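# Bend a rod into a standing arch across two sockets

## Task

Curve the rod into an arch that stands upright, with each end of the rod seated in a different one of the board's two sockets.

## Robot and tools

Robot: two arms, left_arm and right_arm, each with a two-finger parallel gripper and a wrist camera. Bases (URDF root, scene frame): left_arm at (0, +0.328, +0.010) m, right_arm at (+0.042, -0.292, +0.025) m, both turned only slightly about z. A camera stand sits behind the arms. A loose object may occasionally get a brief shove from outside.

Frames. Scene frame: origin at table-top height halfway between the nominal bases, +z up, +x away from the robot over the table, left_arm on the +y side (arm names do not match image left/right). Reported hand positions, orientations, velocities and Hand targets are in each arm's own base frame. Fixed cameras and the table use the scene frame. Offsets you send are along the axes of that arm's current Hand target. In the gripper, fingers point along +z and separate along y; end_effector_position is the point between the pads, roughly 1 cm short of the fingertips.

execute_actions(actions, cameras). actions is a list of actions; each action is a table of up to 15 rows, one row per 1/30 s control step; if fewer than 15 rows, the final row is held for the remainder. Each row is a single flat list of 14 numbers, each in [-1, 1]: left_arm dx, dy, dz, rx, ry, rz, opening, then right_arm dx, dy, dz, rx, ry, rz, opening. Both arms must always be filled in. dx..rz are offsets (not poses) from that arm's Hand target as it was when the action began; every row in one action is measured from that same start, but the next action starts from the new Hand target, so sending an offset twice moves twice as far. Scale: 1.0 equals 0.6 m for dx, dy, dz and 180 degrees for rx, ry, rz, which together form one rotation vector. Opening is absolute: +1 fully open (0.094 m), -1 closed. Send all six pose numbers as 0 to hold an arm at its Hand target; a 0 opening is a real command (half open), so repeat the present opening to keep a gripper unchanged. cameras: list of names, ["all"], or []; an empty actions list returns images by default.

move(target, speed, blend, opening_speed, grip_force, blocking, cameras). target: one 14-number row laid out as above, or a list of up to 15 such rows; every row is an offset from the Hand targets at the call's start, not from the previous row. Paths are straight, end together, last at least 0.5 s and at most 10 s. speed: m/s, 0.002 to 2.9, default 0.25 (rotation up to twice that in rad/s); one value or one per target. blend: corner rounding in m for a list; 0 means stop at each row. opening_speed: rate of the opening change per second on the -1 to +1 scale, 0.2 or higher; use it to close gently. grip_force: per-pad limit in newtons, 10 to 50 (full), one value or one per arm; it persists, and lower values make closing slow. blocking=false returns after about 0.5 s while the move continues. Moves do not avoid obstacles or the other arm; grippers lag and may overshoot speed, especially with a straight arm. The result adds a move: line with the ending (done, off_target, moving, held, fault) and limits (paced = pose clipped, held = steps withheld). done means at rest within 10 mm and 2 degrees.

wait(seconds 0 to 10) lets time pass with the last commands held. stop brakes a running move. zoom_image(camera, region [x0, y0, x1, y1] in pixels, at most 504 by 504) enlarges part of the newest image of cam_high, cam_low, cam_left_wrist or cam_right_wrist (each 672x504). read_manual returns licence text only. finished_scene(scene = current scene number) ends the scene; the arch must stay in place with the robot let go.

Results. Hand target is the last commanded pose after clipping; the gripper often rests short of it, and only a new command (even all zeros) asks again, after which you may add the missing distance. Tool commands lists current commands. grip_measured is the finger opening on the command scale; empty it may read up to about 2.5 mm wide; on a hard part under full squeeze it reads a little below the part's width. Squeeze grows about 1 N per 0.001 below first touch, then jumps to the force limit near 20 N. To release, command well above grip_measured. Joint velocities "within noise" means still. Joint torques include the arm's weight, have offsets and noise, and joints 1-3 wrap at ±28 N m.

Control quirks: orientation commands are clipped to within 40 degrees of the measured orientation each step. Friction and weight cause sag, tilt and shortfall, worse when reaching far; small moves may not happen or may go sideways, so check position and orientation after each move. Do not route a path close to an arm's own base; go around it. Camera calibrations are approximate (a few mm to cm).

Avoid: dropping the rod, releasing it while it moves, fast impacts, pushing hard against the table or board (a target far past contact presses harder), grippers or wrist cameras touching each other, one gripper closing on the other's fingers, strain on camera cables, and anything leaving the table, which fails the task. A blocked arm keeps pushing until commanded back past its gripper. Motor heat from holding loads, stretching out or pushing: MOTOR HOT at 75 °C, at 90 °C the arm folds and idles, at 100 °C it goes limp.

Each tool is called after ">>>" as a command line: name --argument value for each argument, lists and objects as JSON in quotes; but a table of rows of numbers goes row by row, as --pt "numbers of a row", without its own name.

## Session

>>> execute_actions --actions '[]'

Scene clock: 0.00 s.
left_arm: end_effector_position=(+0.3883, -0.0450, +0.0885) grip_measured=+1.000 end_effector_quat_wxyz=(+0.583, +0.073, +0.809, -0.029) | right_arm: end_effector_position=(+0.3874, -0.0420, +0.1020) grip_measured=+1.000 end_effector_quat_wxyz=(+0.591, +0.116, +0.793, -0.088)
Joint positions: left_arm=[-0.097 1.555 0.333 0.897 0.041 0.054 0.094] | right_arm=[0.027 1.525 0.348 0.873 0.306 0.091 0.094]
Joint velocities: within noise
Joint torques (N m): no reading
Motor temperatures (°C): left_arm=[22 25 31 35 22 23 22] | right_arm=[25 25 33 28 26 22 22]
Heat: left arm: 35 °C; right arm: 33 °C.
Hand target: left_arm +0.3941, -0.0450, +0.1038; +0.602, +0.073, +0.795, -0.027 | right_arm +0.3904, -0.0427, +0.1098; +0.599, +0.120, +0.787, -0.087
Tool commands: left_gripper/opening=+1.0 right_gripper/opening=+1.0
camera_calibration:
cam_left_wrist: T_world_to_cam=[[-0.110229, -0.991817, -0.0644143, 0.013153], [-0.691535, 0.123083, -0.71178, 0.372235], [0.713883, -0.0339139, -0.699443, -0.0981316], [0, 0, 0, 1]] pos_world=[0.328918, -0.0360984, 0.197159]
cam_right_wrist: T_world_to_cam=[[-0.256972, -0.966141, -0.0231677, 0.0695484], [-0.665725, 0.194344, -0.720445, 0.371063], [0.700554, -0.169711, -0.693125, -0.0872033], [0, 0, 0, 1]] pos_world=[0.325988, -0.0197194, 0.208499]

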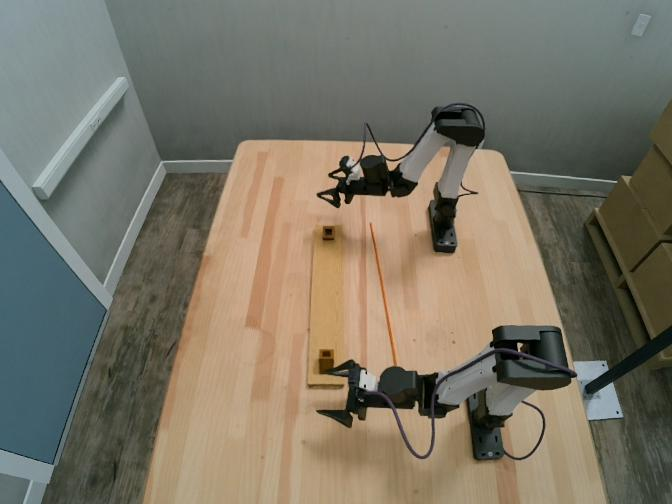

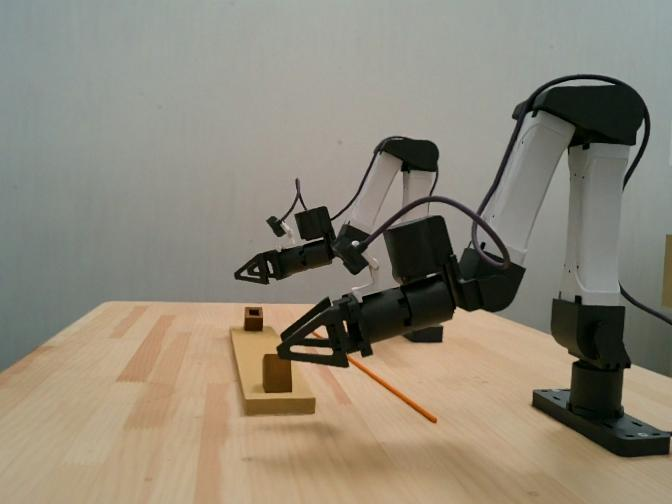

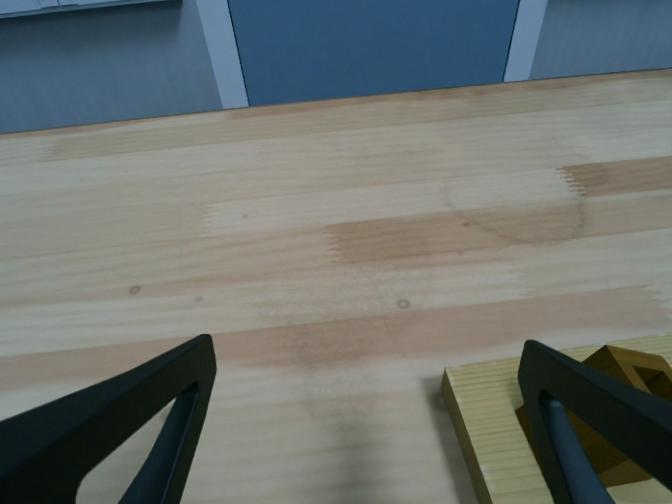

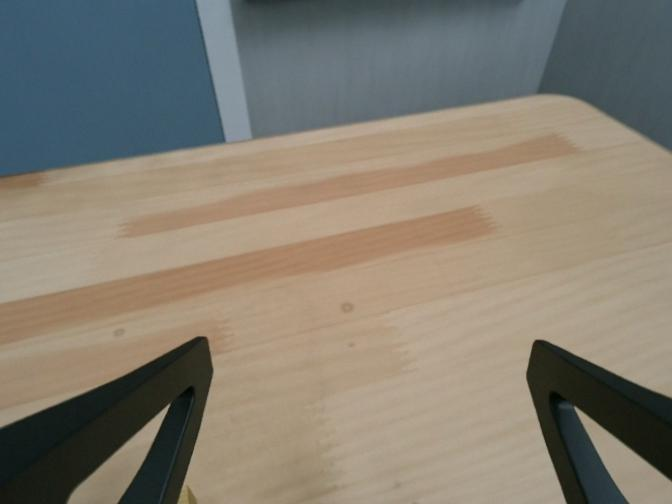

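>>> move --pt "-0.1480 -0.0558 -0.1972 0.138 0.170 0.172 0.0 -0.1327 0.0250 -0.2080 -0.203 0.130 -0.268 0.0" --pt "0.1260 -0.1507 -0.2720 0.2759 0.3392 0.3441 0.0 0.1692 0.0795 -0.2783 -0.4059 0.2599 -0.5362 0.0" --blend '[0.04, 0]' --speed 0.25 --cameras '["all"]'

Scene clock: 14.47 s.
left_arm: end_effector_position=(+0.2062, -0.1083, +0.0705) grip_measured=+0.003 end_effector_quat_wxyz=(+0.004, +0.658, +0.753, -0.004) | right_arm: end_effector_position=(+0.2290, +0.0602, +0.0603) grip_measured=+0.002 end_effector_quat_wxyz=(-0.012, +0.749, -0.662, +0.003)
Joint positions: left_arm=[-0.476 1.44 0.973 -1.097 0.011 0.961 0.047] | right_arm=[0.251 1.45 0.94 -1.038 -0.008 -1.443 0.047]
Joint torques (N m): left_arm=[-0.68 -4.07 5.63 0.4 -0.16 0.25] | right_arm=[0.14 -4.04 5.12 0.37 -0.09 -0.14]
Heat: left arm: 39 °C; right arm: 34 °C.
Hand target: left_arm +0.2052, -0.1067, +0.0719; +0.000, +0.665, +0.747, +0.000 | right_arm +0.2247, +0.0582, +0.0567; +0.000, +0.756, -0.654, +0.001
Off the commanded pose: left_arm 0.002 m, 1 deg | right_arm 0.006 m, 2 deg.
move: done
camera_calibration:
cam_left_wrist: T_world_to_cam=[[-0.991264, -0.122891, -0.0478819, 0.203632], [-0.131536, 0.894598, 0.427075, 0.129052], [-0.00964845, 0.429643, -0.902947, 0.230817], [0, 0, 0, 1]] pos_world=[0.221055, -0.189594, 0.163051]
cam_right_wrist: T_world_to_cam=[[0.994092, 0.107141, -0.0173755, -0.224842], [0.103512, -0.887646, 0.448743, 0.0341553], [0.0326554, -0.447891, -0.893492, 0.194047], [0, 0, 0, 1]] pos_world=[0.213641, 0.141319, 0.154146]

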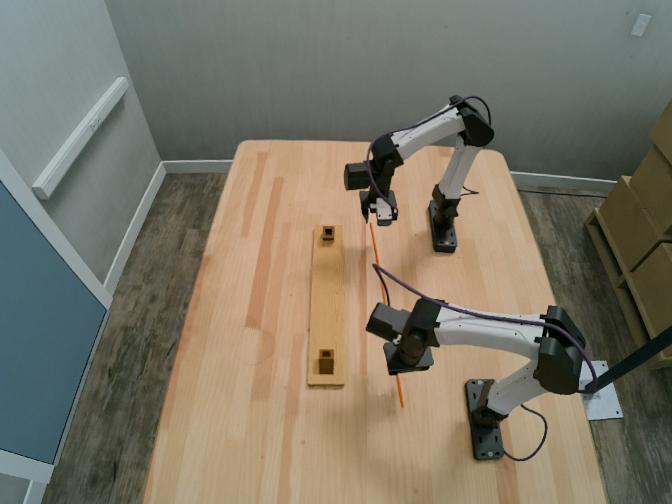

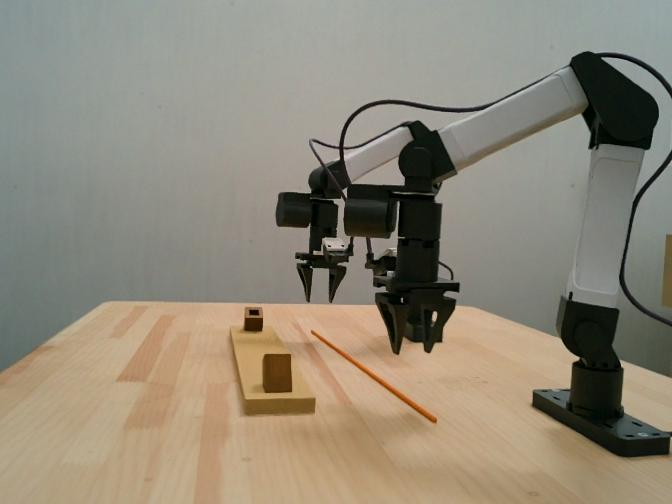

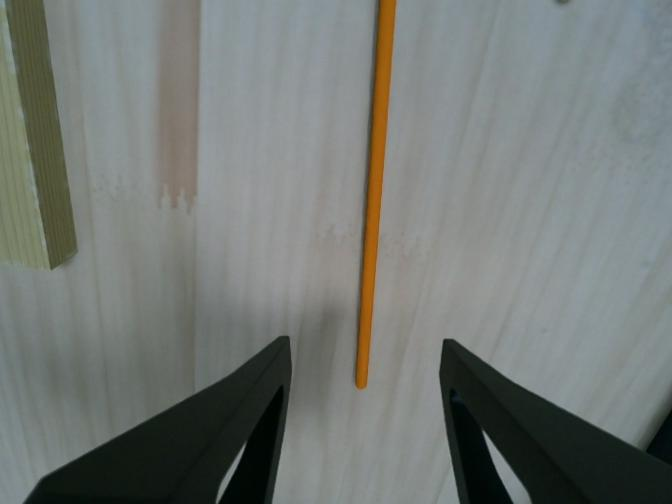

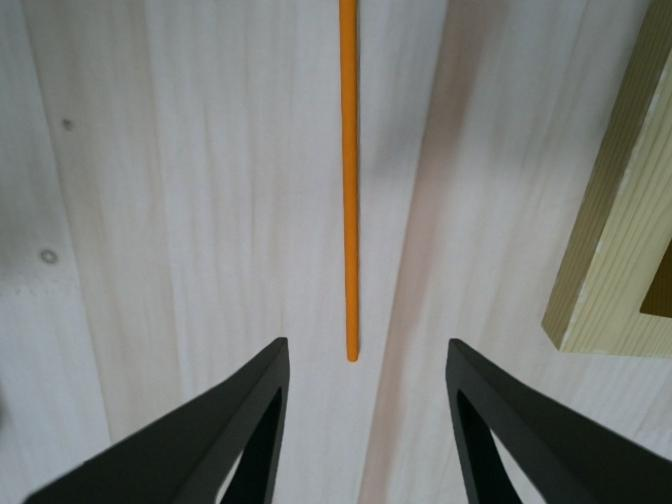

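>>> move --target '[0.0125, -0.0038, 0.0925, 0, 0, 0.0117, 0.0, -0.0002, 0.0045, 0.1005, -0.0065, 0.0045, -0.0042, 0.0]' --speed 0.12 --cameras '["cam_left_wrist", "cam_right_wrist"]'

Scene clock: 21.83 s.
left_arm: end_effector_position=(+0.1926, -0.0992, +0.0164) grip_measured=+0.003 end_effector_quat_wxyz=(-0.014, +0.677, +0.736, -0.008) | right_arm: end_effector_position=(+0.2207, +0.0562, -0.0001) grip_measured=+0.002 end_effector_quat_wxyz=(+0.012, +0.751, -0.661, -0.006)
Joint positions: left_arm=[-0.47 1.491 0.789 -0.901 0.007 1.019 0.047] | right_arm=[0.253 1.563 0.783 -0.817 0.004 -1.446 0.047]
Joint torques (N m): left_arm=[0.47 -3.81 5.14 0.74 -0.14 0.25] | right_arm=[0.24 -4.29 4.56 0.58 -0.09 -0.14]
Heat: left arm: 37 °C; right arm: 35 °C.
Hand target: left_arm +0.2020, -0.0995, +0.0164; +0.000, +0.679, +0.734, +0.000 | right_arm +0.2220, +0.0578, -0.0036; +0.013, +0.760, -0.649, -0.001
Off the commanded pose: left_arm 0.009 m, 2 deg | right_arm 0.004 m, 2 deg.
move: done
camera_calibration:
cam_left_wrist: T_world_to_cam=[[-0.997375, -0.0703148, -0.0172712, 0.194711], [-0.0705982, 0.891462, 0.447562, 0.129882], [-0.0160736, 0.447607, -0.894086, 0.180818], [0, 0, 0, 1]] pos_world=[0.206275, -0.183029, 0.1069]
cam_right_wrist: T_world_to_cam=[[0.991772, 0.110739, -0.064232, -0.21688], [0.127929, -0.876081, 0.464882, 0.0525862], [-0.00479191, -0.469274, -0.88304, 0.148006], [0, 0, 0, 1]] pos_world=[0.209078, 0.139542, 0.0923179]
Images, in order (width x height): cam_left_wrist 672x504, cam_right_wrist 672x504.

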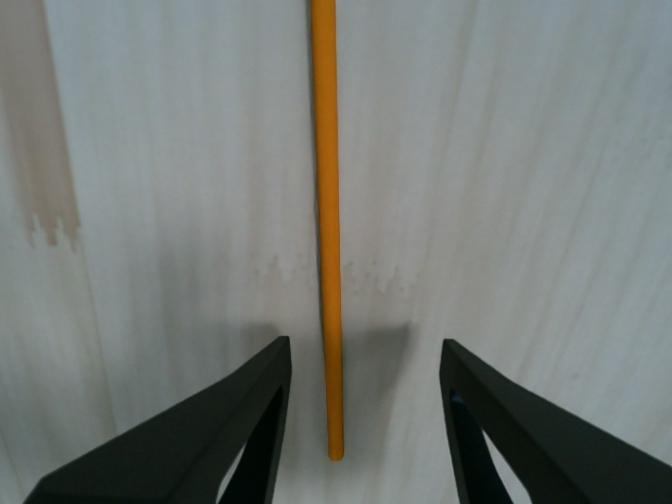

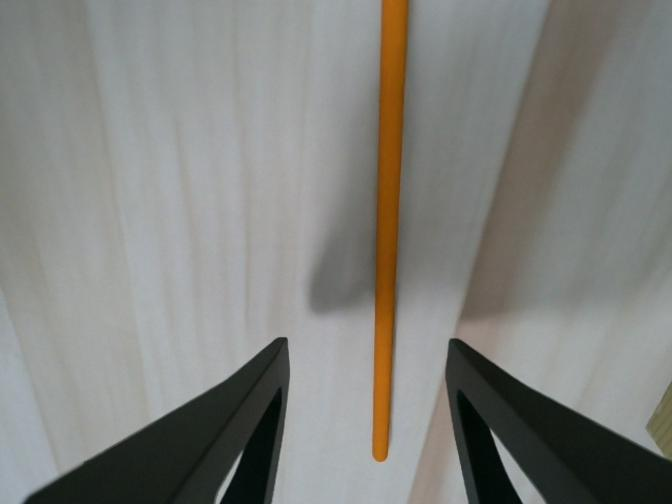

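>>> move --target '[-0.0013, 0.0172, 0.0282, -0.0101, 0, -0.0044, 0.0, 0.0016, -0.0100, 0.0257, 0.0080, -0.0032, -0.003, 0.0]' --speed 0.04 --cameras '["cam_left_wrist", "cam_right_wrist"]'

Scene clock: 26.13 s.
left_arm: end_effector_position=(+0.2025, -0.0996, -0.0007) grip_measured=+0.003 end_effector_quat_wxyz=(-0.004, +0.675, +0.738, +0.002) | right_arm: end_effector_position=(+0.2270, +0.0578, -0.0152) grip_measured=+0.002 end_effector_quat_wxyz=(+0.001, +0.758, -0.652, +0.002)
Joint positions: left_arm=[-0.462 1.537 0.755 -0.795 -0.006 1.019 0.047] | right_arm=[0.253 1.599 0.748 -0.719 0.004 -1.469 0.047]
Joint torques (N m): left_arm=[0.5 -4.04 4.93 0.8 -0.17 0.19] | right_arm=[-0.84 -4.4 4.25 0.67 -0.18 -0.14]
Heat: left arm: 37 °C; right arm: 35 °C.
Hand target: left_arm +0.2124, -0.0995, -0.0006; +0.011, +0.674, +0.739, +0.012 | right_arm +0.2278, +0.0576, -0.0191; +0.000, +0.764, -0.646, +0.003
Off the commanded pose: left_arm 0.010 m, 2 deg | right_arm 0.004 m, 1 deg.
move: done
camera_calibration:
cam_left_wrist: T_world_to_cam=[[-0.99588, -0.0776802, -0.0467816, 0.203098], [-0.0904058, 0.890584, 0.445743, 0.142438], [0.0070375, 0.448136, -0.893938, 0.161214], [0, 0, 0, 1]] pos_world=[0.214004, -0.183322, 0.0901254]
cam_right_wrist: T_world_to_cam=[[0.990301, 0.133923, -0.036999, -0.224909], [0.13578, -0.876369, 0.462106, 0.0583829], [0.0294619, -0.462648, -0.886053, 0.127232], [0, 0, 0, 1]] pos_world=[0.211052, 0.140149, 0.077434]
Images, in order (width x height): cam_left_wrist 672x504, cam_right_wrist 672x504.

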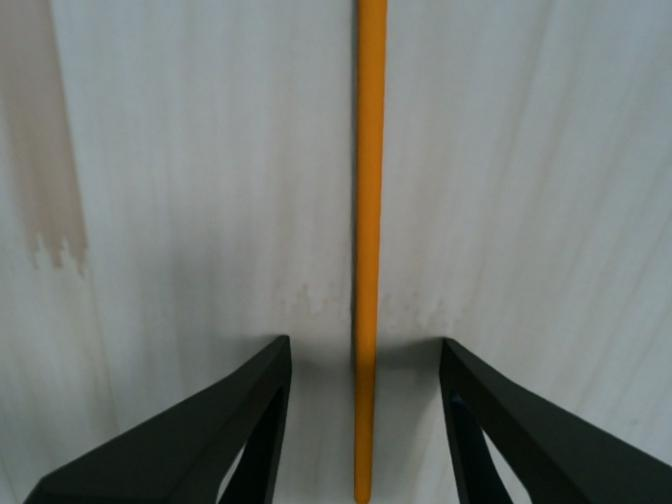

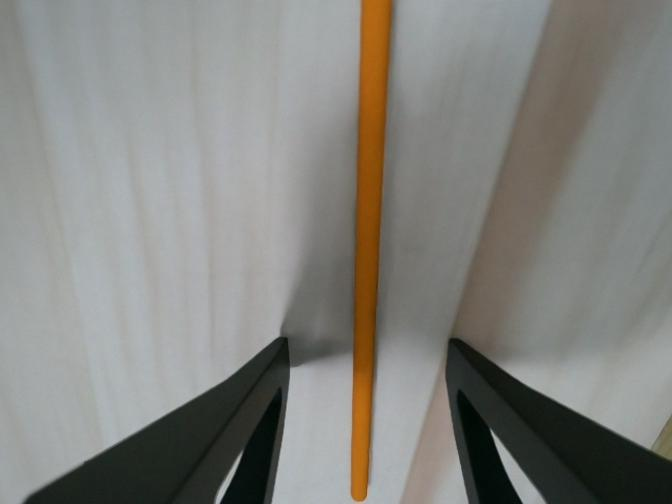

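>>> move --target '[0, 0, 0, 0, 0, 0, -1.0, 0, 0, 0.0013, 0, 0, 0, -1.0]' --speed 0.02 --opening_speed 0.5 --cameras '["cam_left_wrist", "cam_right_wrist"]'

Scene clock: 30.07 s.
left_arm: end_effector_position=(+0.2026, -0.0994, -0.0007) grip_measured=-0.865 end_effector_quat_wxyz=(-0.004, +0.675, +0.738, +0.003) | right_arm: end_effector_position=(+0.2277, +0.0580, -0.0152) grip_measured=-0.908 end_effector_quat_wxyz=(+0.000, +0.758, -0.652, +0.003)
Joint positions: left_arm=[-0.462 1.537 0.755 -0.795 -0.008 1.019 0.006] | right_arm=[0.253 1.599 0.748 -0.716 0.004 -1.469 0.004]
Joint torques (N m): left_arm=[0.5 -4.04 4.92 0.8 -0.16 0.19] | right_arm=[-0.85 -4.21 4.12 0.67 -0.18 -0.13]
Heat: left arm: 37 °C; right arm: 35 °C.
Hand target: left_arm +0.2124, -0.0995, -0.0006; +0.011, +0.674, +0.739, +0.012 | right_arm +0.2278, +0.0576, -0.0199; +0.000, +0.764, -0.646, +0.003
Off the commanded pose: left_arm 0.010 m, 2 deg | right_arm 0.005 m, 1 deg.
move: done
camera_calibration:
cam_left_wrist: T_world_to_cam=[[-0.995848, -0.0776146, -0.0475602, 0.203177], [-0.0907066, 0.889946, 0.446955, 0.142231], [0.00763584, 0.449413, -0.893291, 0.161126], [0, 0, 0, 1]] pos_world=[0.214005, -0.183221, 0.0900244]
cam_right_wrist: T_world_to_cam=[[0.990404, 0.133948, -0.0340138, -0.225586], [0.134435, -0.876737, 0.461801, 0.0588626], [0.0320362, -0.461942, -0.886331, 0.126693], [0, 0, 0, 1]] pos_world=[0.21145, 0.140349, 0.0774357]
Images, in order (width x height): cam_left_wrist 672x504, cam_right_wrist 672x504.

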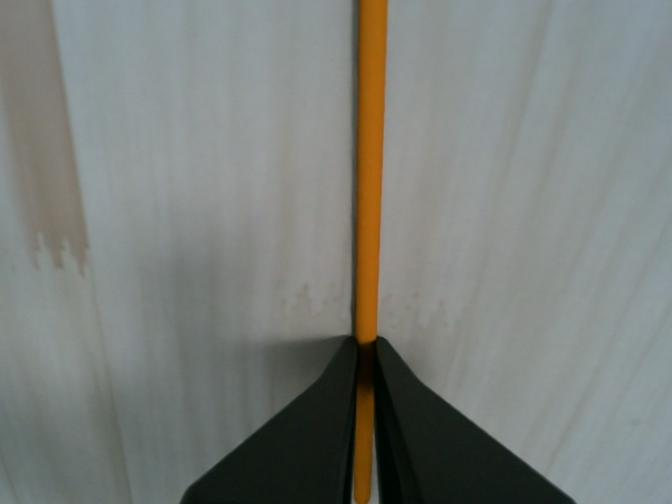

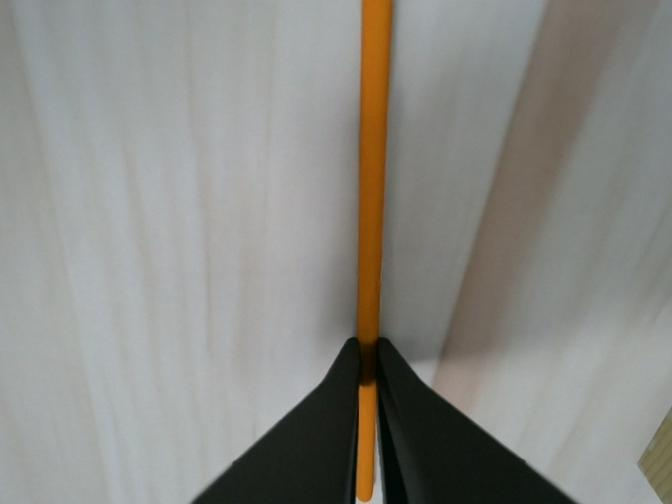

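>>> execute_actions --actions '[]' --cameras '["cam_high", "cam_low"]'

>>> zoom_image --camera "cam_high" --region '[300, 215, 360, 395]'

>>> zoom_image --camera "cam_low" --region '[210, 290, 340, 430]'

Scene clock: 33.50 s.
left_arm: end_effector_position=(+0.2026, -0.0994, -0.0007) grip_measured=-0.865 end_effector_quat_wxyz=(-0.004, +0.675, +0.738, +0.003) | right_arm: end_effector_position=(+0.2277, +0.0580, -0.0152) grip_measured=-0.908 end_effector_quat_wxyz=(+0.000, +0.758, -0.652, +0.003)
Joint positions: left_arm=[-0.462 1.537 0.755 -0.795 -0.008 1.019 0.006] | right_arm=[0.253 1.599 0.748 -0.716 0.004 -1.469 0.004]
Joint velocities: within noise
Joint torques (N m): left_arm=[0.51 -4.04 4.92 0.8 -0.16 0.19] | right_arm=[-0.85 -4.22 4.11 0.67 -0.17 -0.13]
Motor temperatures (°C): left_arm=[22 26 33 36 22 23 22] | right_arm=[25 26 35 29 25 22 22]
Heat: left arm: 36 °C; right arm: 35 °C.
Hand target: left_arm +0.2124, -0.0995, -0.0006; +0.011, +0.674, +0.739, +0.012 | right_arm +0.2278, +0.0576, -0.0199; +0.000, +0.764, -0.646, +0.003
Tool commands: left_gripper/opening=-1.0 right_gripper/opening=-1.0
Off the commanded pose: left_arm 0.010 m, 2 deg | right_arm 0.005 m, 1 deg.
Images, in order (width x height): cam_high 672x504, cam_low 672x504.

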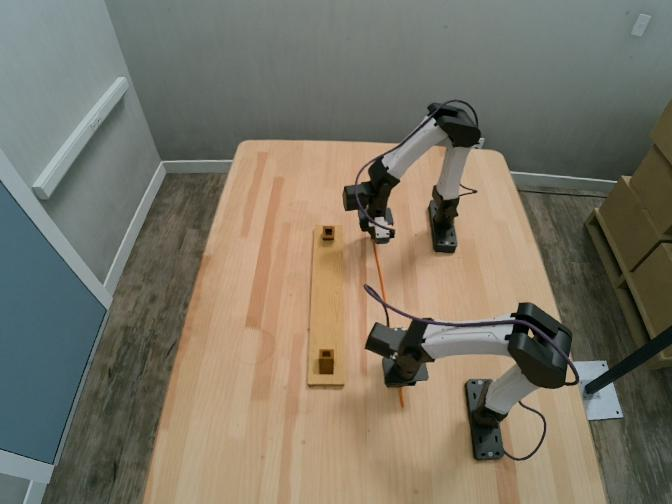

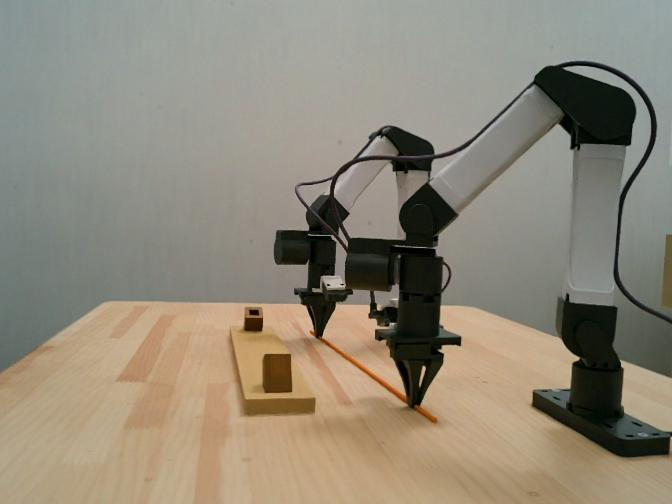

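Scaled by 2.800 from the camera's 672x504 image, which has a finer 960x720 frame.

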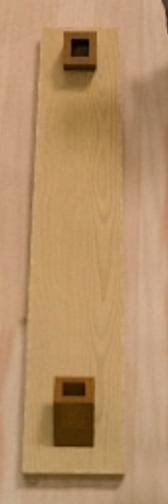

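Scaled by 3.600 from the camera's 672x504 image, which has a finer 960x720 frame.

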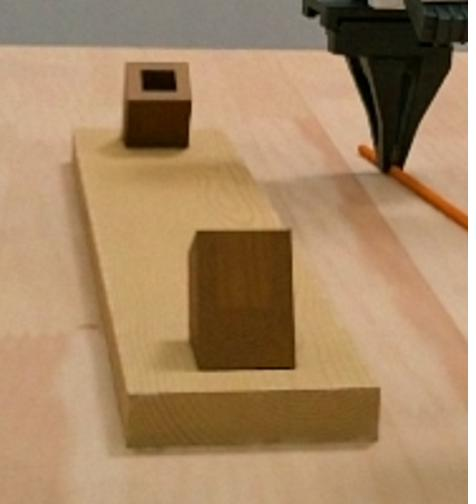

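>>> move --pt "0 0.0033 -0.1000 0 0 0 -1.0 0.0005 -0.0004 -0.1000 0 0 0 -1.0" --pt "-0.0282 0.1303 -0.2208 -0.135 -0.062 -0.033 -1.0 0.0077 -0.1012 -0.2245 0.144 -0.053 0.050 -1.0" --pt "-0.0738 0.2945 -0.3487 -0.3378 -0.1559 -0.0814 -1.0 0.0308 -0.2290 -0.3542 0.3591 -0.1314 0.1239 -1.0" --speed 0.15 --blend '[0.02, 0.02, 0]' --cameras '["all"]'

>>> zoom_image --camera "cam_left_wrist" --region '[472, 150, 672, 450]'

>>> zoom_image --camera "cam_right_wrist" --region '[0, 200, 200, 500]'

Scene clock: 53.63 s.
left_arm: end_effector_position=(+0.3774, -0.1206, +0.1948) grip_measured=-0.865 end_effector_quat_wxyz=(+0.475, +0.491, +0.694, +0.228) | right_arm: end_effector_position=(+0.3640, +0.0565, +0.1867) grip_measured=-0.908 end_effector_quat_wxyz=(+0.504, -0.511, +0.664, -0.209)
Joint positions: left_arm=[-0.399 1.227 0.761 -0.005 -0.206 0.959 0.006] | right_arm=[0.072 1.093 0.61 0.06 -0.175 -1.127 0.004]
Joint torques (N m): left_arm=[-0.16 -3.43 6.86 2.88 -0.05 -0.2] | right_arm=[-0.32 -3.29 6.39 2.96 -0.51 0.53]
Heat: left arm: 37 °C; right arm: 35 °C.
Hand target: left_arm +0.3857, -0.1279, +0.2141; +0.517, +0.465, +0.683, +0.222 | right_arm +0.3652, +0.0630, +0.1934; +0.528, -0.499, +0.658, -0.196
Off the commanded pose: left_arm 0.022 m, 6 deg | right_arm 0.009 m, 3 deg.
move: off_target (left_arm, right_arm)
camera_calibration:
cam_left_wrist: T_world_to_cam=[[-0.421448, -0.410757, -0.808493, 0.27615], [-0.451207, 0.868329, -0.205953, 0.350258], [0.786635, 0.277999, -0.551292, -0.0372664], [0, 0, 0, 1]] pos_world=[0.303737, -0.180349, 0.274858]
cam_right_wrist: T_world_to_cam=[[0.501726, -0.39533, 0.769406, -0.29575], [-0.375751, -0.900764, -0.217798, 0.259856], [0.779155, -0.17983, -0.600482, -0.0406869], [0, 0, 0, 1]] pos_world=[0.277728, 0.109834, 0.259716]

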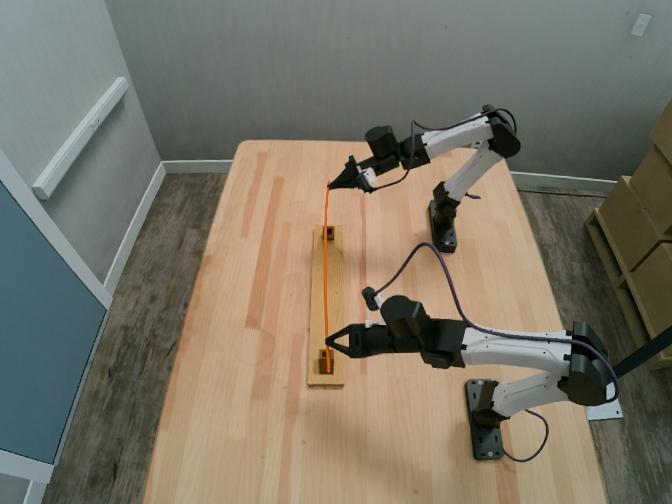

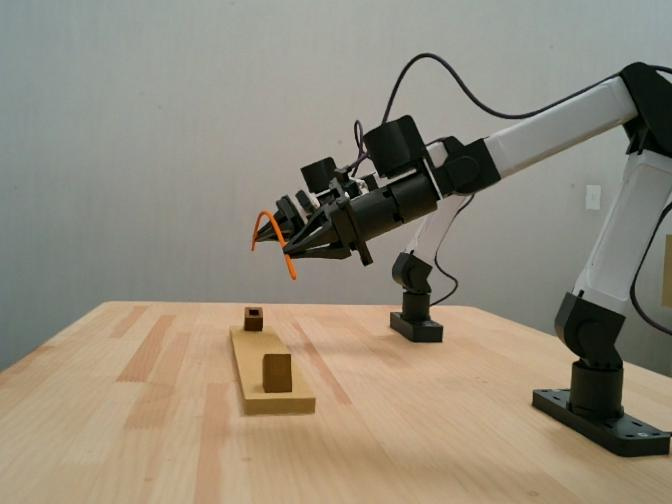

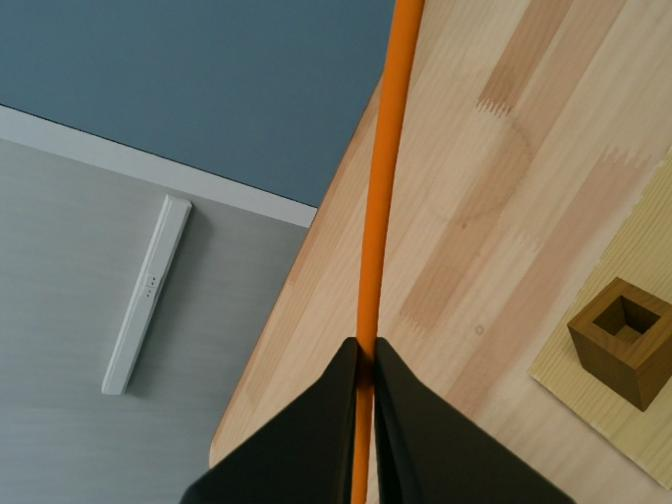

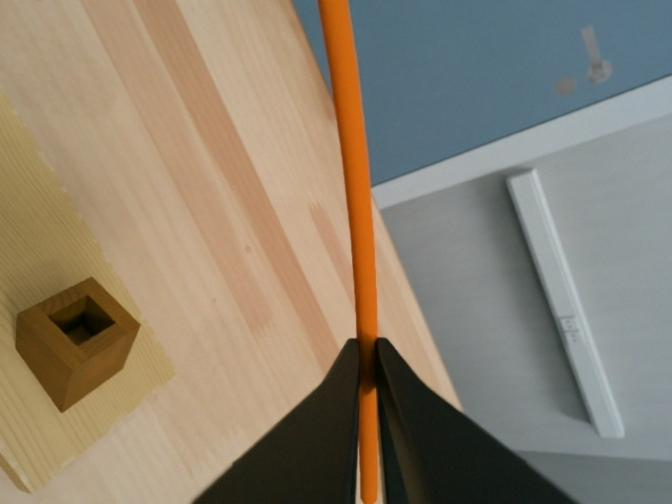

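Scaled by 1.680 from the camera's 672x504 image, which has a finer 960x720 frame.

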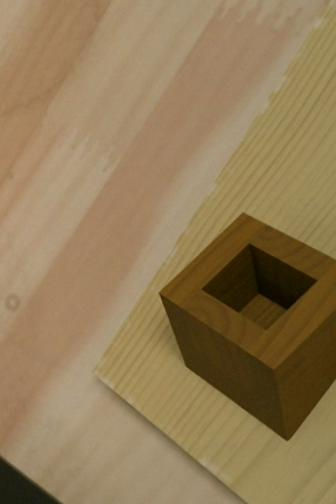

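Scaled by 1.680 from the camera's 672x504 image, which has a finer 960x720 frame.

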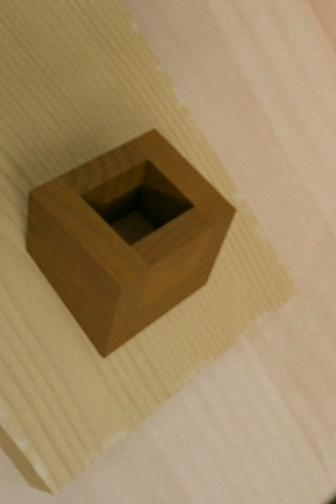

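>>> move --target '[-0.0643, -0.1050, 0.0485, 0.0122, -0.1252, -0.2019, -1.0, -0.0600, 0.1230, 0.0458, -0.0126, -0.1238, 0.2000, -1.0]' --speed 0.11 --cameras '["cam_high", "cam_low"]'

>>> zoom_image --camera "cam_high" --region '[300, 310, 370, 390]'

>>> zoom_image --camera "cam_high" --region '[300, 190, 360, 250]'

>>> zoom_image --camera "cam_low" --region '[210, 190, 340, 420]'

Scene clock: 75.23 s.
left_arm: end_effector_position=(+0.3925, -0.1698, +0.1490) grip_measured=-0.865 end_effector_quat_wxyz=(+0.636, +0.271, +0.722, +0.001) | right_arm: end_effector_position=(+0.3644, +0.1087, +0.1355) grip_measured=-0.908 end_effector_quat_wxyz=(+0.655, -0.294, +0.695, +0.032)
Joint positions: left_arm=[-0.442 1.529 0.488 0.849 -0.083 0.344 0.006] | right_arm=[0.161 1.465 0.274 1.045 -0.286 -0.392 0.004]
Joint torques (N m): left_arm=[-2.07 -4.57 5.89 3.06 0.66 -0.28] | right_arm=[1.69 -3.47 4.53 3.15 -1.14 0.56]
Motor temperatures (°C): left_arm=[22 27 34 48 22 23 24] | right_arm=[25 26 36 38 26 23 24]
Heat: left arm: 48 °C; right arm: 38 °C.
Hand target: left_arm +0.3880, -0.1960, +0.1733; +0.673, +0.274, +0.685, -0.056 | right_arm +0.3544, +0.1329, +0.1433; +0.668, -0.311, +0.671, +0.087
Off the commanded pose: left_arm 0.036 m, 9 deg | right_arm 0.027 m, 7 deg.
move: off_target (left_arm, right_arm)
Images, in order (width x height): cam_high 672x504, cam_low 672x504.

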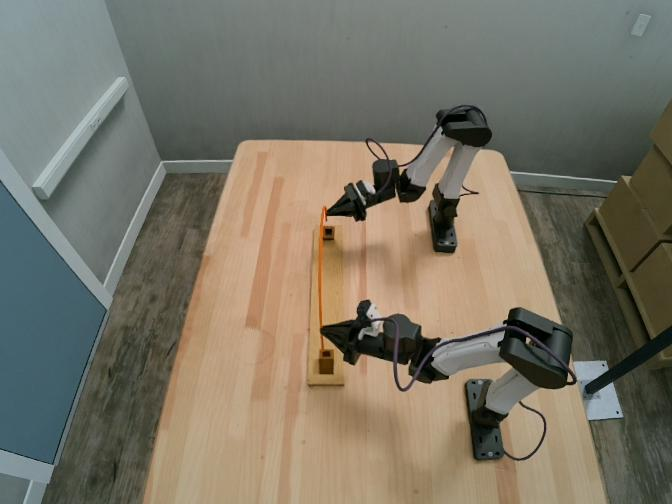

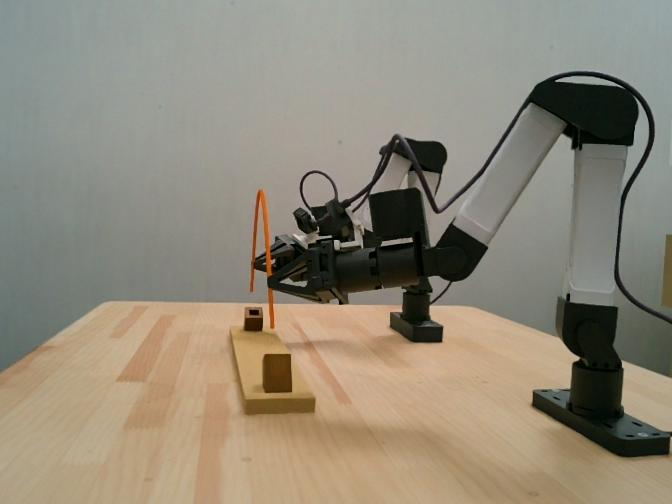

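Scaled by 6.300 from the camera's 672x504 image, which has a finer 960x720 frame.

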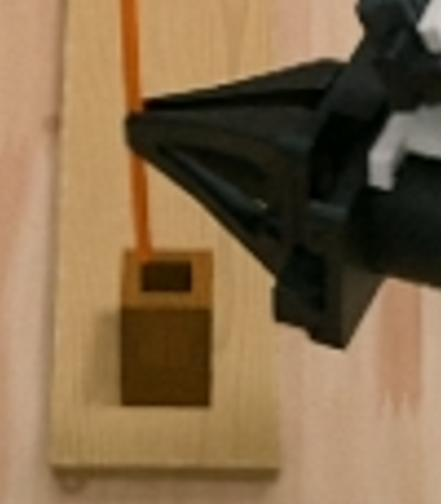

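Scaled by 8.400 from the camera's 672x504 image, which has a finer 960x720 frame.

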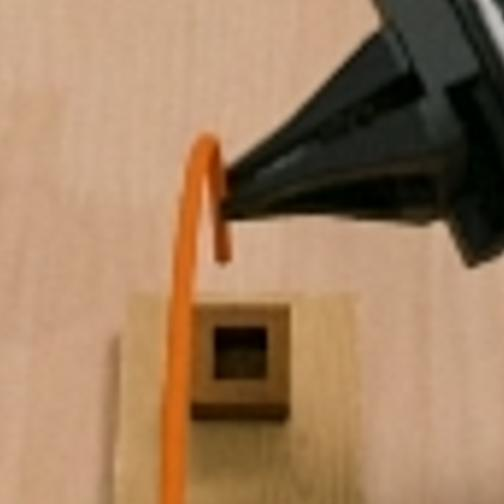

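Scaled by 2.191 from the camera's 672x504 image, which has a finer 960x720 frame.

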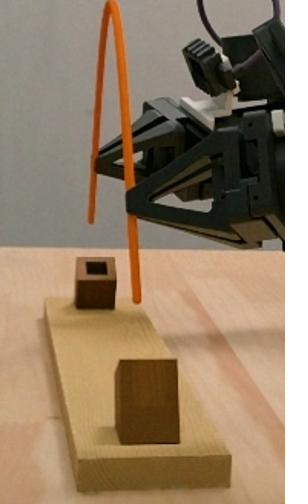

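>>> move --target '[0.0248, -0.0475, 0.0093, 0, 0, 0, -1.0, 0.0248, 0.0408, 0.0097, 0, 0, 0, -1.0]' --speed 0.06 --cameras '["cam_high", "cam_low"]'

>>> zoom_image --camera "cam_high" --region '[300, 310, 370, 390]'

>>> zoom_image --camera "cam_high" --region '[300, 190, 360, 250]'

>>> zoom_image --camera "cam_low" --region '[210, 190, 340, 420]'

Scene clock: 87.50 s.
left_arm: end_effector_position=(+0.3875, -0.1879, +0.1272) grip_measured=-0.865 end_effector_quat_wxyz=(+0.639, +0.261, +0.723, -0.004) | right_arm: end_effector_position=(+0.3577, +0.1245, +0.1109) grip_measured=-0.908 end_effector_quat_wxyz=(+0.653, -0.287, +0.700, +0.042)
Joint positions: left_arm=[-0.516 1.647 0.463 0.998 -0.16 0.31 0.006] | right_arm=[0.237 1.619 0.228 1.243 -0.214 -0.356 0.004]
Joint torques (N m): left_arm=[-3.11 -4.79 5.61 3 0.56 -0.05] | right_arm=[2.76 -3.88 3.82 3.23 -0.95 0.28]
Heat: left arm: 52 °C; right arm: 41 °C.
Hand target: left_arm +0.3810, -0.2181, +0.1503; +0.673, +0.274, +0.685, -0.056 | right_arm +0.3475, +0.1509, +0.1214; +0.668, -0.311, +0.671, +0.087
Off the commanded pose: left_arm 0.039 m, 8 deg | right_arm 0.030 m, 7 deg.
move: off_target (left_arm, right_arm)
Images, in order (width x height): cam_high 672x504, cam_low 672x504.

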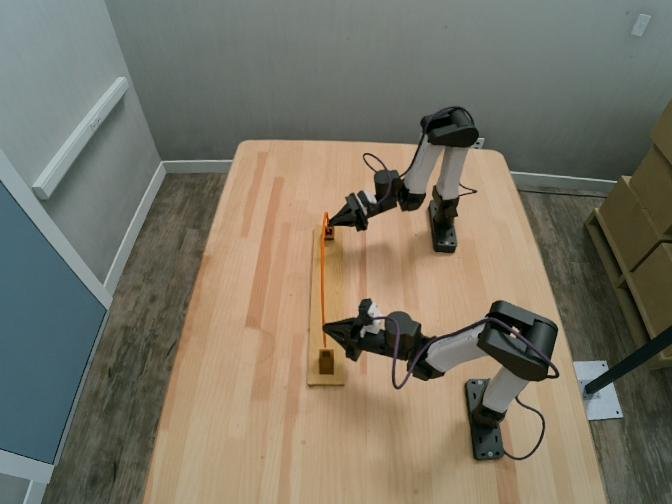

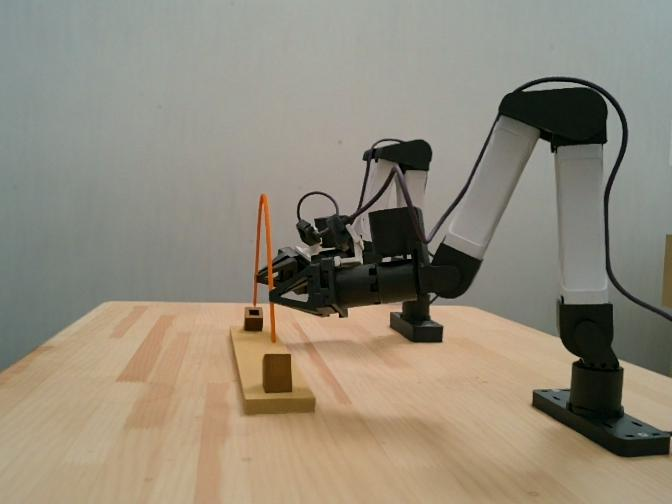

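Scaled by 6.300 from the camera's 672x504 image, which has a finer 960x720 frame.

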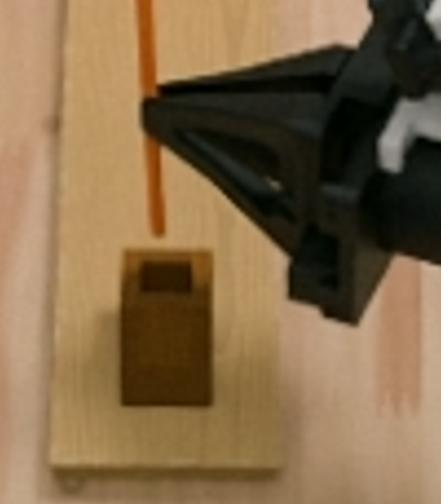

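Scaled by 8.400 from the camera's 672x504 image, which has a finer 960x720 frame.

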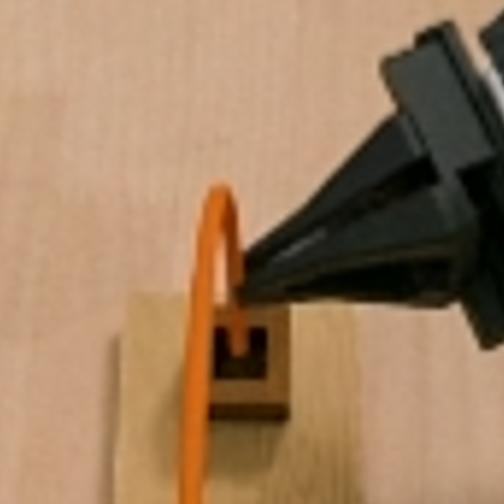

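Scaled by 2.191 from the camera's 672x504 image, which has a finer 960x720 frame.

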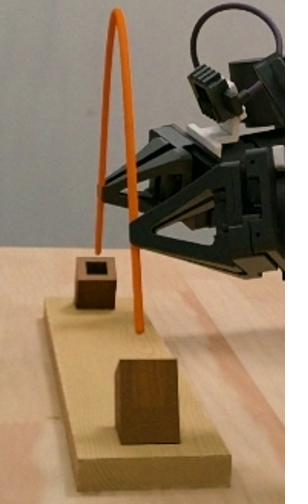

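>>> move --target '[0.0540, 0.0065, -0.0142, 0, 0, 0, -1.0, 0.0548, -0.0182, -0.0172, 0, 0, 0, -1.0]' --speed 0.03 --cameras '["cam_high", "cam_low"]'

>>> zoom_image --camera "cam_high" --region '[300, 310, 370, 390]'

>>> zoom_image --camera "cam_high" --region '[300, 190, 360, 250]'

>>> zoom_image --camera "cam_low" --region '[210, 190, 340, 420]'

Scene clock: 95.63 s.
left_arm: end_effector_position=(+0.3792, -0.1806, +0.0975) grip_measured=-0.865 end_effector_quat_wxyz=(+0.637, +0.264, +0.724, -0.009) | right_arm: end_effector_position=(+0.3549, +0.1081, +0.0806) grip_measured=-0.908 end_effector_quat_wxyz=(+0.647, -0.286, +0.705, +0.048)
Joint positions: left_arm=[-0.5 1.764 0.39 1.184 -0.135 0.31 0.006] | right_arm=[0.157 1.827 0.19 1.471 -0.298 -0.36 0.004]
Joint torques (N m): left_arm=[-0.68 -5.18 4.57 3.06 0.75 0.01] | right_arm=[0.09 -4.38 2.41 3.37 -1.22 0.14]
Heat: left arm: 52 °C; right arm: 42 °C.
Hand target: left_arm +0.3769, -0.2013, +0.1214; +0.673, +0.274, +0.685, -0.056 | right_arm +0.3475, +0.1268, +0.0943; +0.668, -0.311, +0.671, +0.087
Off the commanded pose: left_arm 0.032 m, 8 deg | right_arm 0.024 m, 7 deg.
move: off_target (left_arm, right_arm)
Images, in order (width x height): cam_high 672x504, cam_low 672x504.

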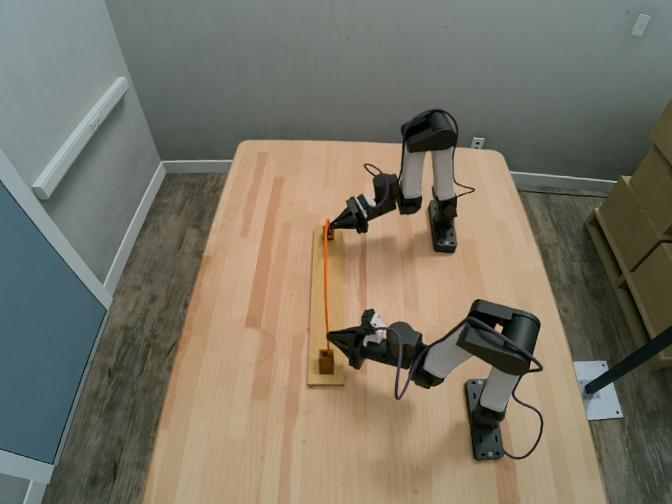

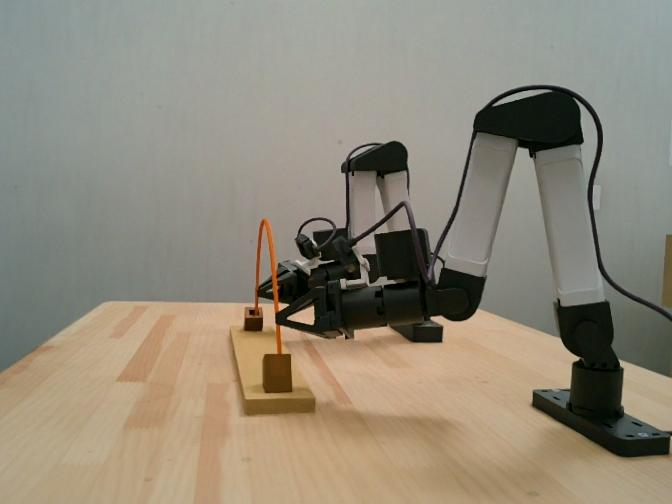

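Scaled by 6.300 from the camera's 672x504 image, which has a finer 960x720 frame.

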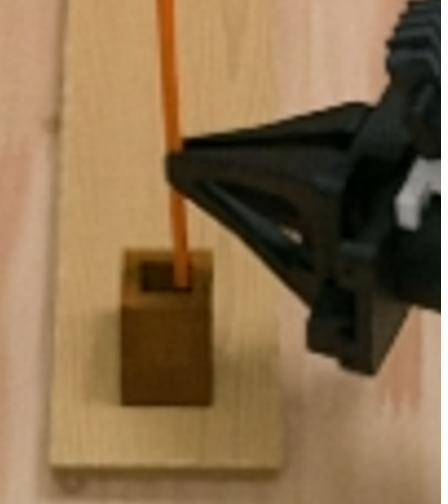

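Scaled by 8.400 from the camera's 672x504 image, which has a finer 960x720 frame.

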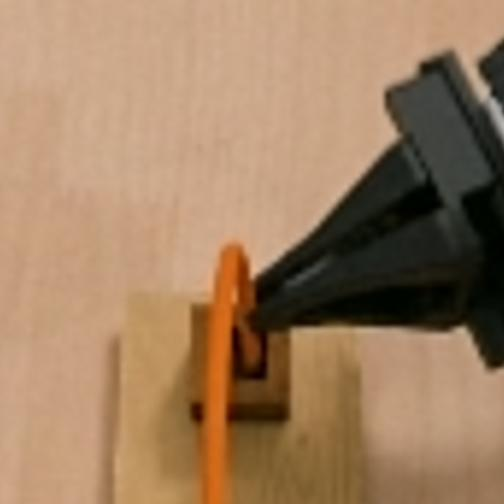

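Scaled by 2.191 from the camera's 672x504 image, which has a finer 960x720 frame.

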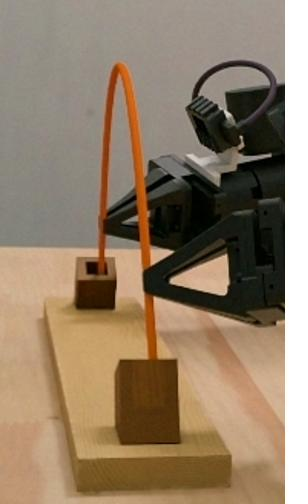

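>>> move --target '[0.0317, 0.0090, 0.0103, 0, 0.0167, 0, -1.0, 0.0323, -0.0112, 0.0115, 0, 0.0278, 0, -1.0]' --speed 0.03 --cameras '["cam_high", "cam_low"]'

>>> zoom_image --camera "cam_high" --region '[300, 310, 370, 390]'

>>> zoom_image --camera "cam_high" --region '[300, 190, 360, 250]'

>>> zoom_image --camera "cam_low" --region '[210, 190, 340, 420]'

Scene clock: 102.60 s.
left_arm: end_effector_position=(+0.3817, -0.1734, +0.0790) grip_measured=-0.865 end_effector_quat_wxyz=(+0.619, +0.268, +0.738, -0.008) | right_arm: end_effector_position=(+0.3594, +0.1031, +0.0762) grip_measured=-0.908 end_effector_quat_wxyz=(+0.640, -0.293, +0.710, +0.035)
Joint positions: left_arm=[-0.47 1.81 0.39 1.184 -0.105 0.31 0.006] | right_arm=[0.142 1.827 0.205 1.434 -0.298 -0.393 0.004]
Joint torques (N m): left_arm=[-0.43 -5.33 5.98 2.85 0.62 0.02] | right_arm=[-0.12 -4.93 4.77 2.28 -1.09 0.18]
Motor temperatures (°C): left_arm=[22 28 34 54 23 23 24] | right_arm=[26 26 36 43 26 23 24]
Heat: left arm: 54 °C; right arm: 43 °C.
Hand target: left_arm +0.3859, -0.1937, +0.1043; +0.655, +0.275, +0.703, -0.048 | right_arm +0.3585, +0.1194, +0.0773; +0.638, -0.314, +0.699, +0.073
Off the commanded pose: left_arm 0.033 m, 7 deg | right_arm 0.016 m, 5 deg.
move: off_target (left_arm, right_arm)
Images, in order (width x height): cam_high 672x504, cam_low 672x504.

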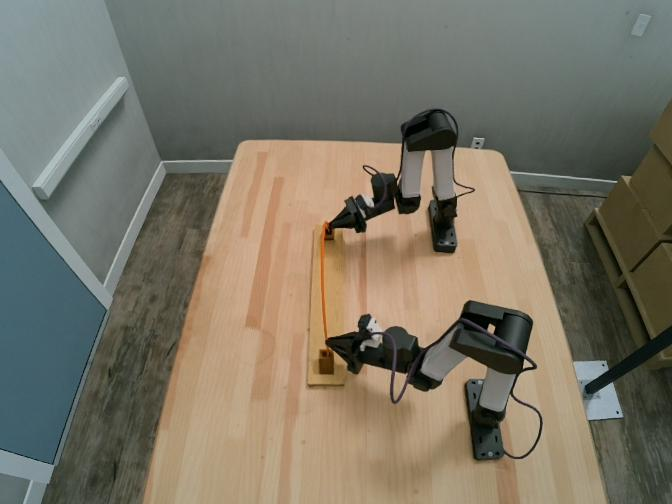

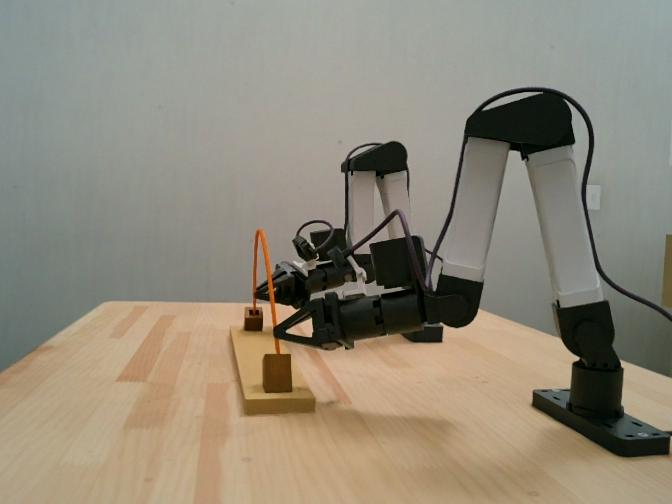

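Scaled by 6.300 from the camera's 672x504 image, which has a finer 960x720 frame.

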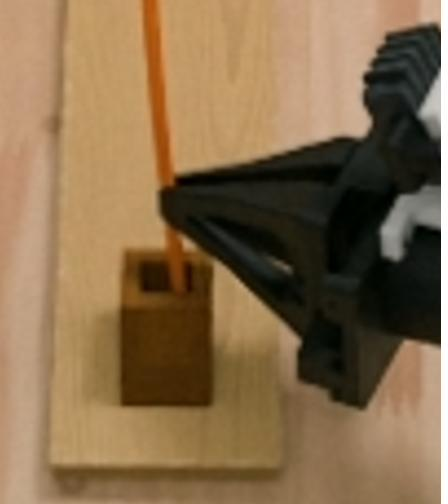

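Scaled by 8.400 from the camera's 672x504 image, which has a finer 960x720 frame.

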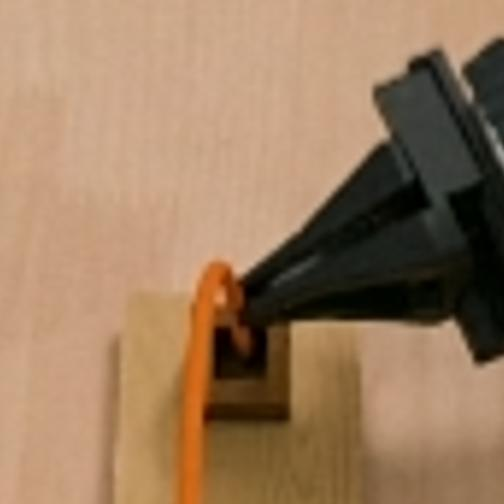

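Scaled by 2.191 from the camera's 672x504 image, which has a finer 960x720 frame.

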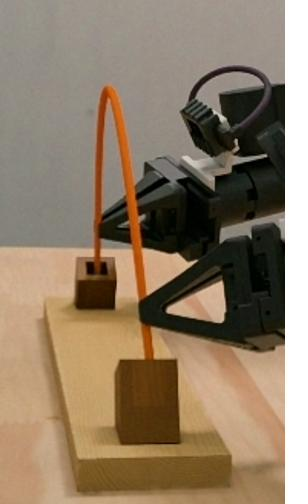

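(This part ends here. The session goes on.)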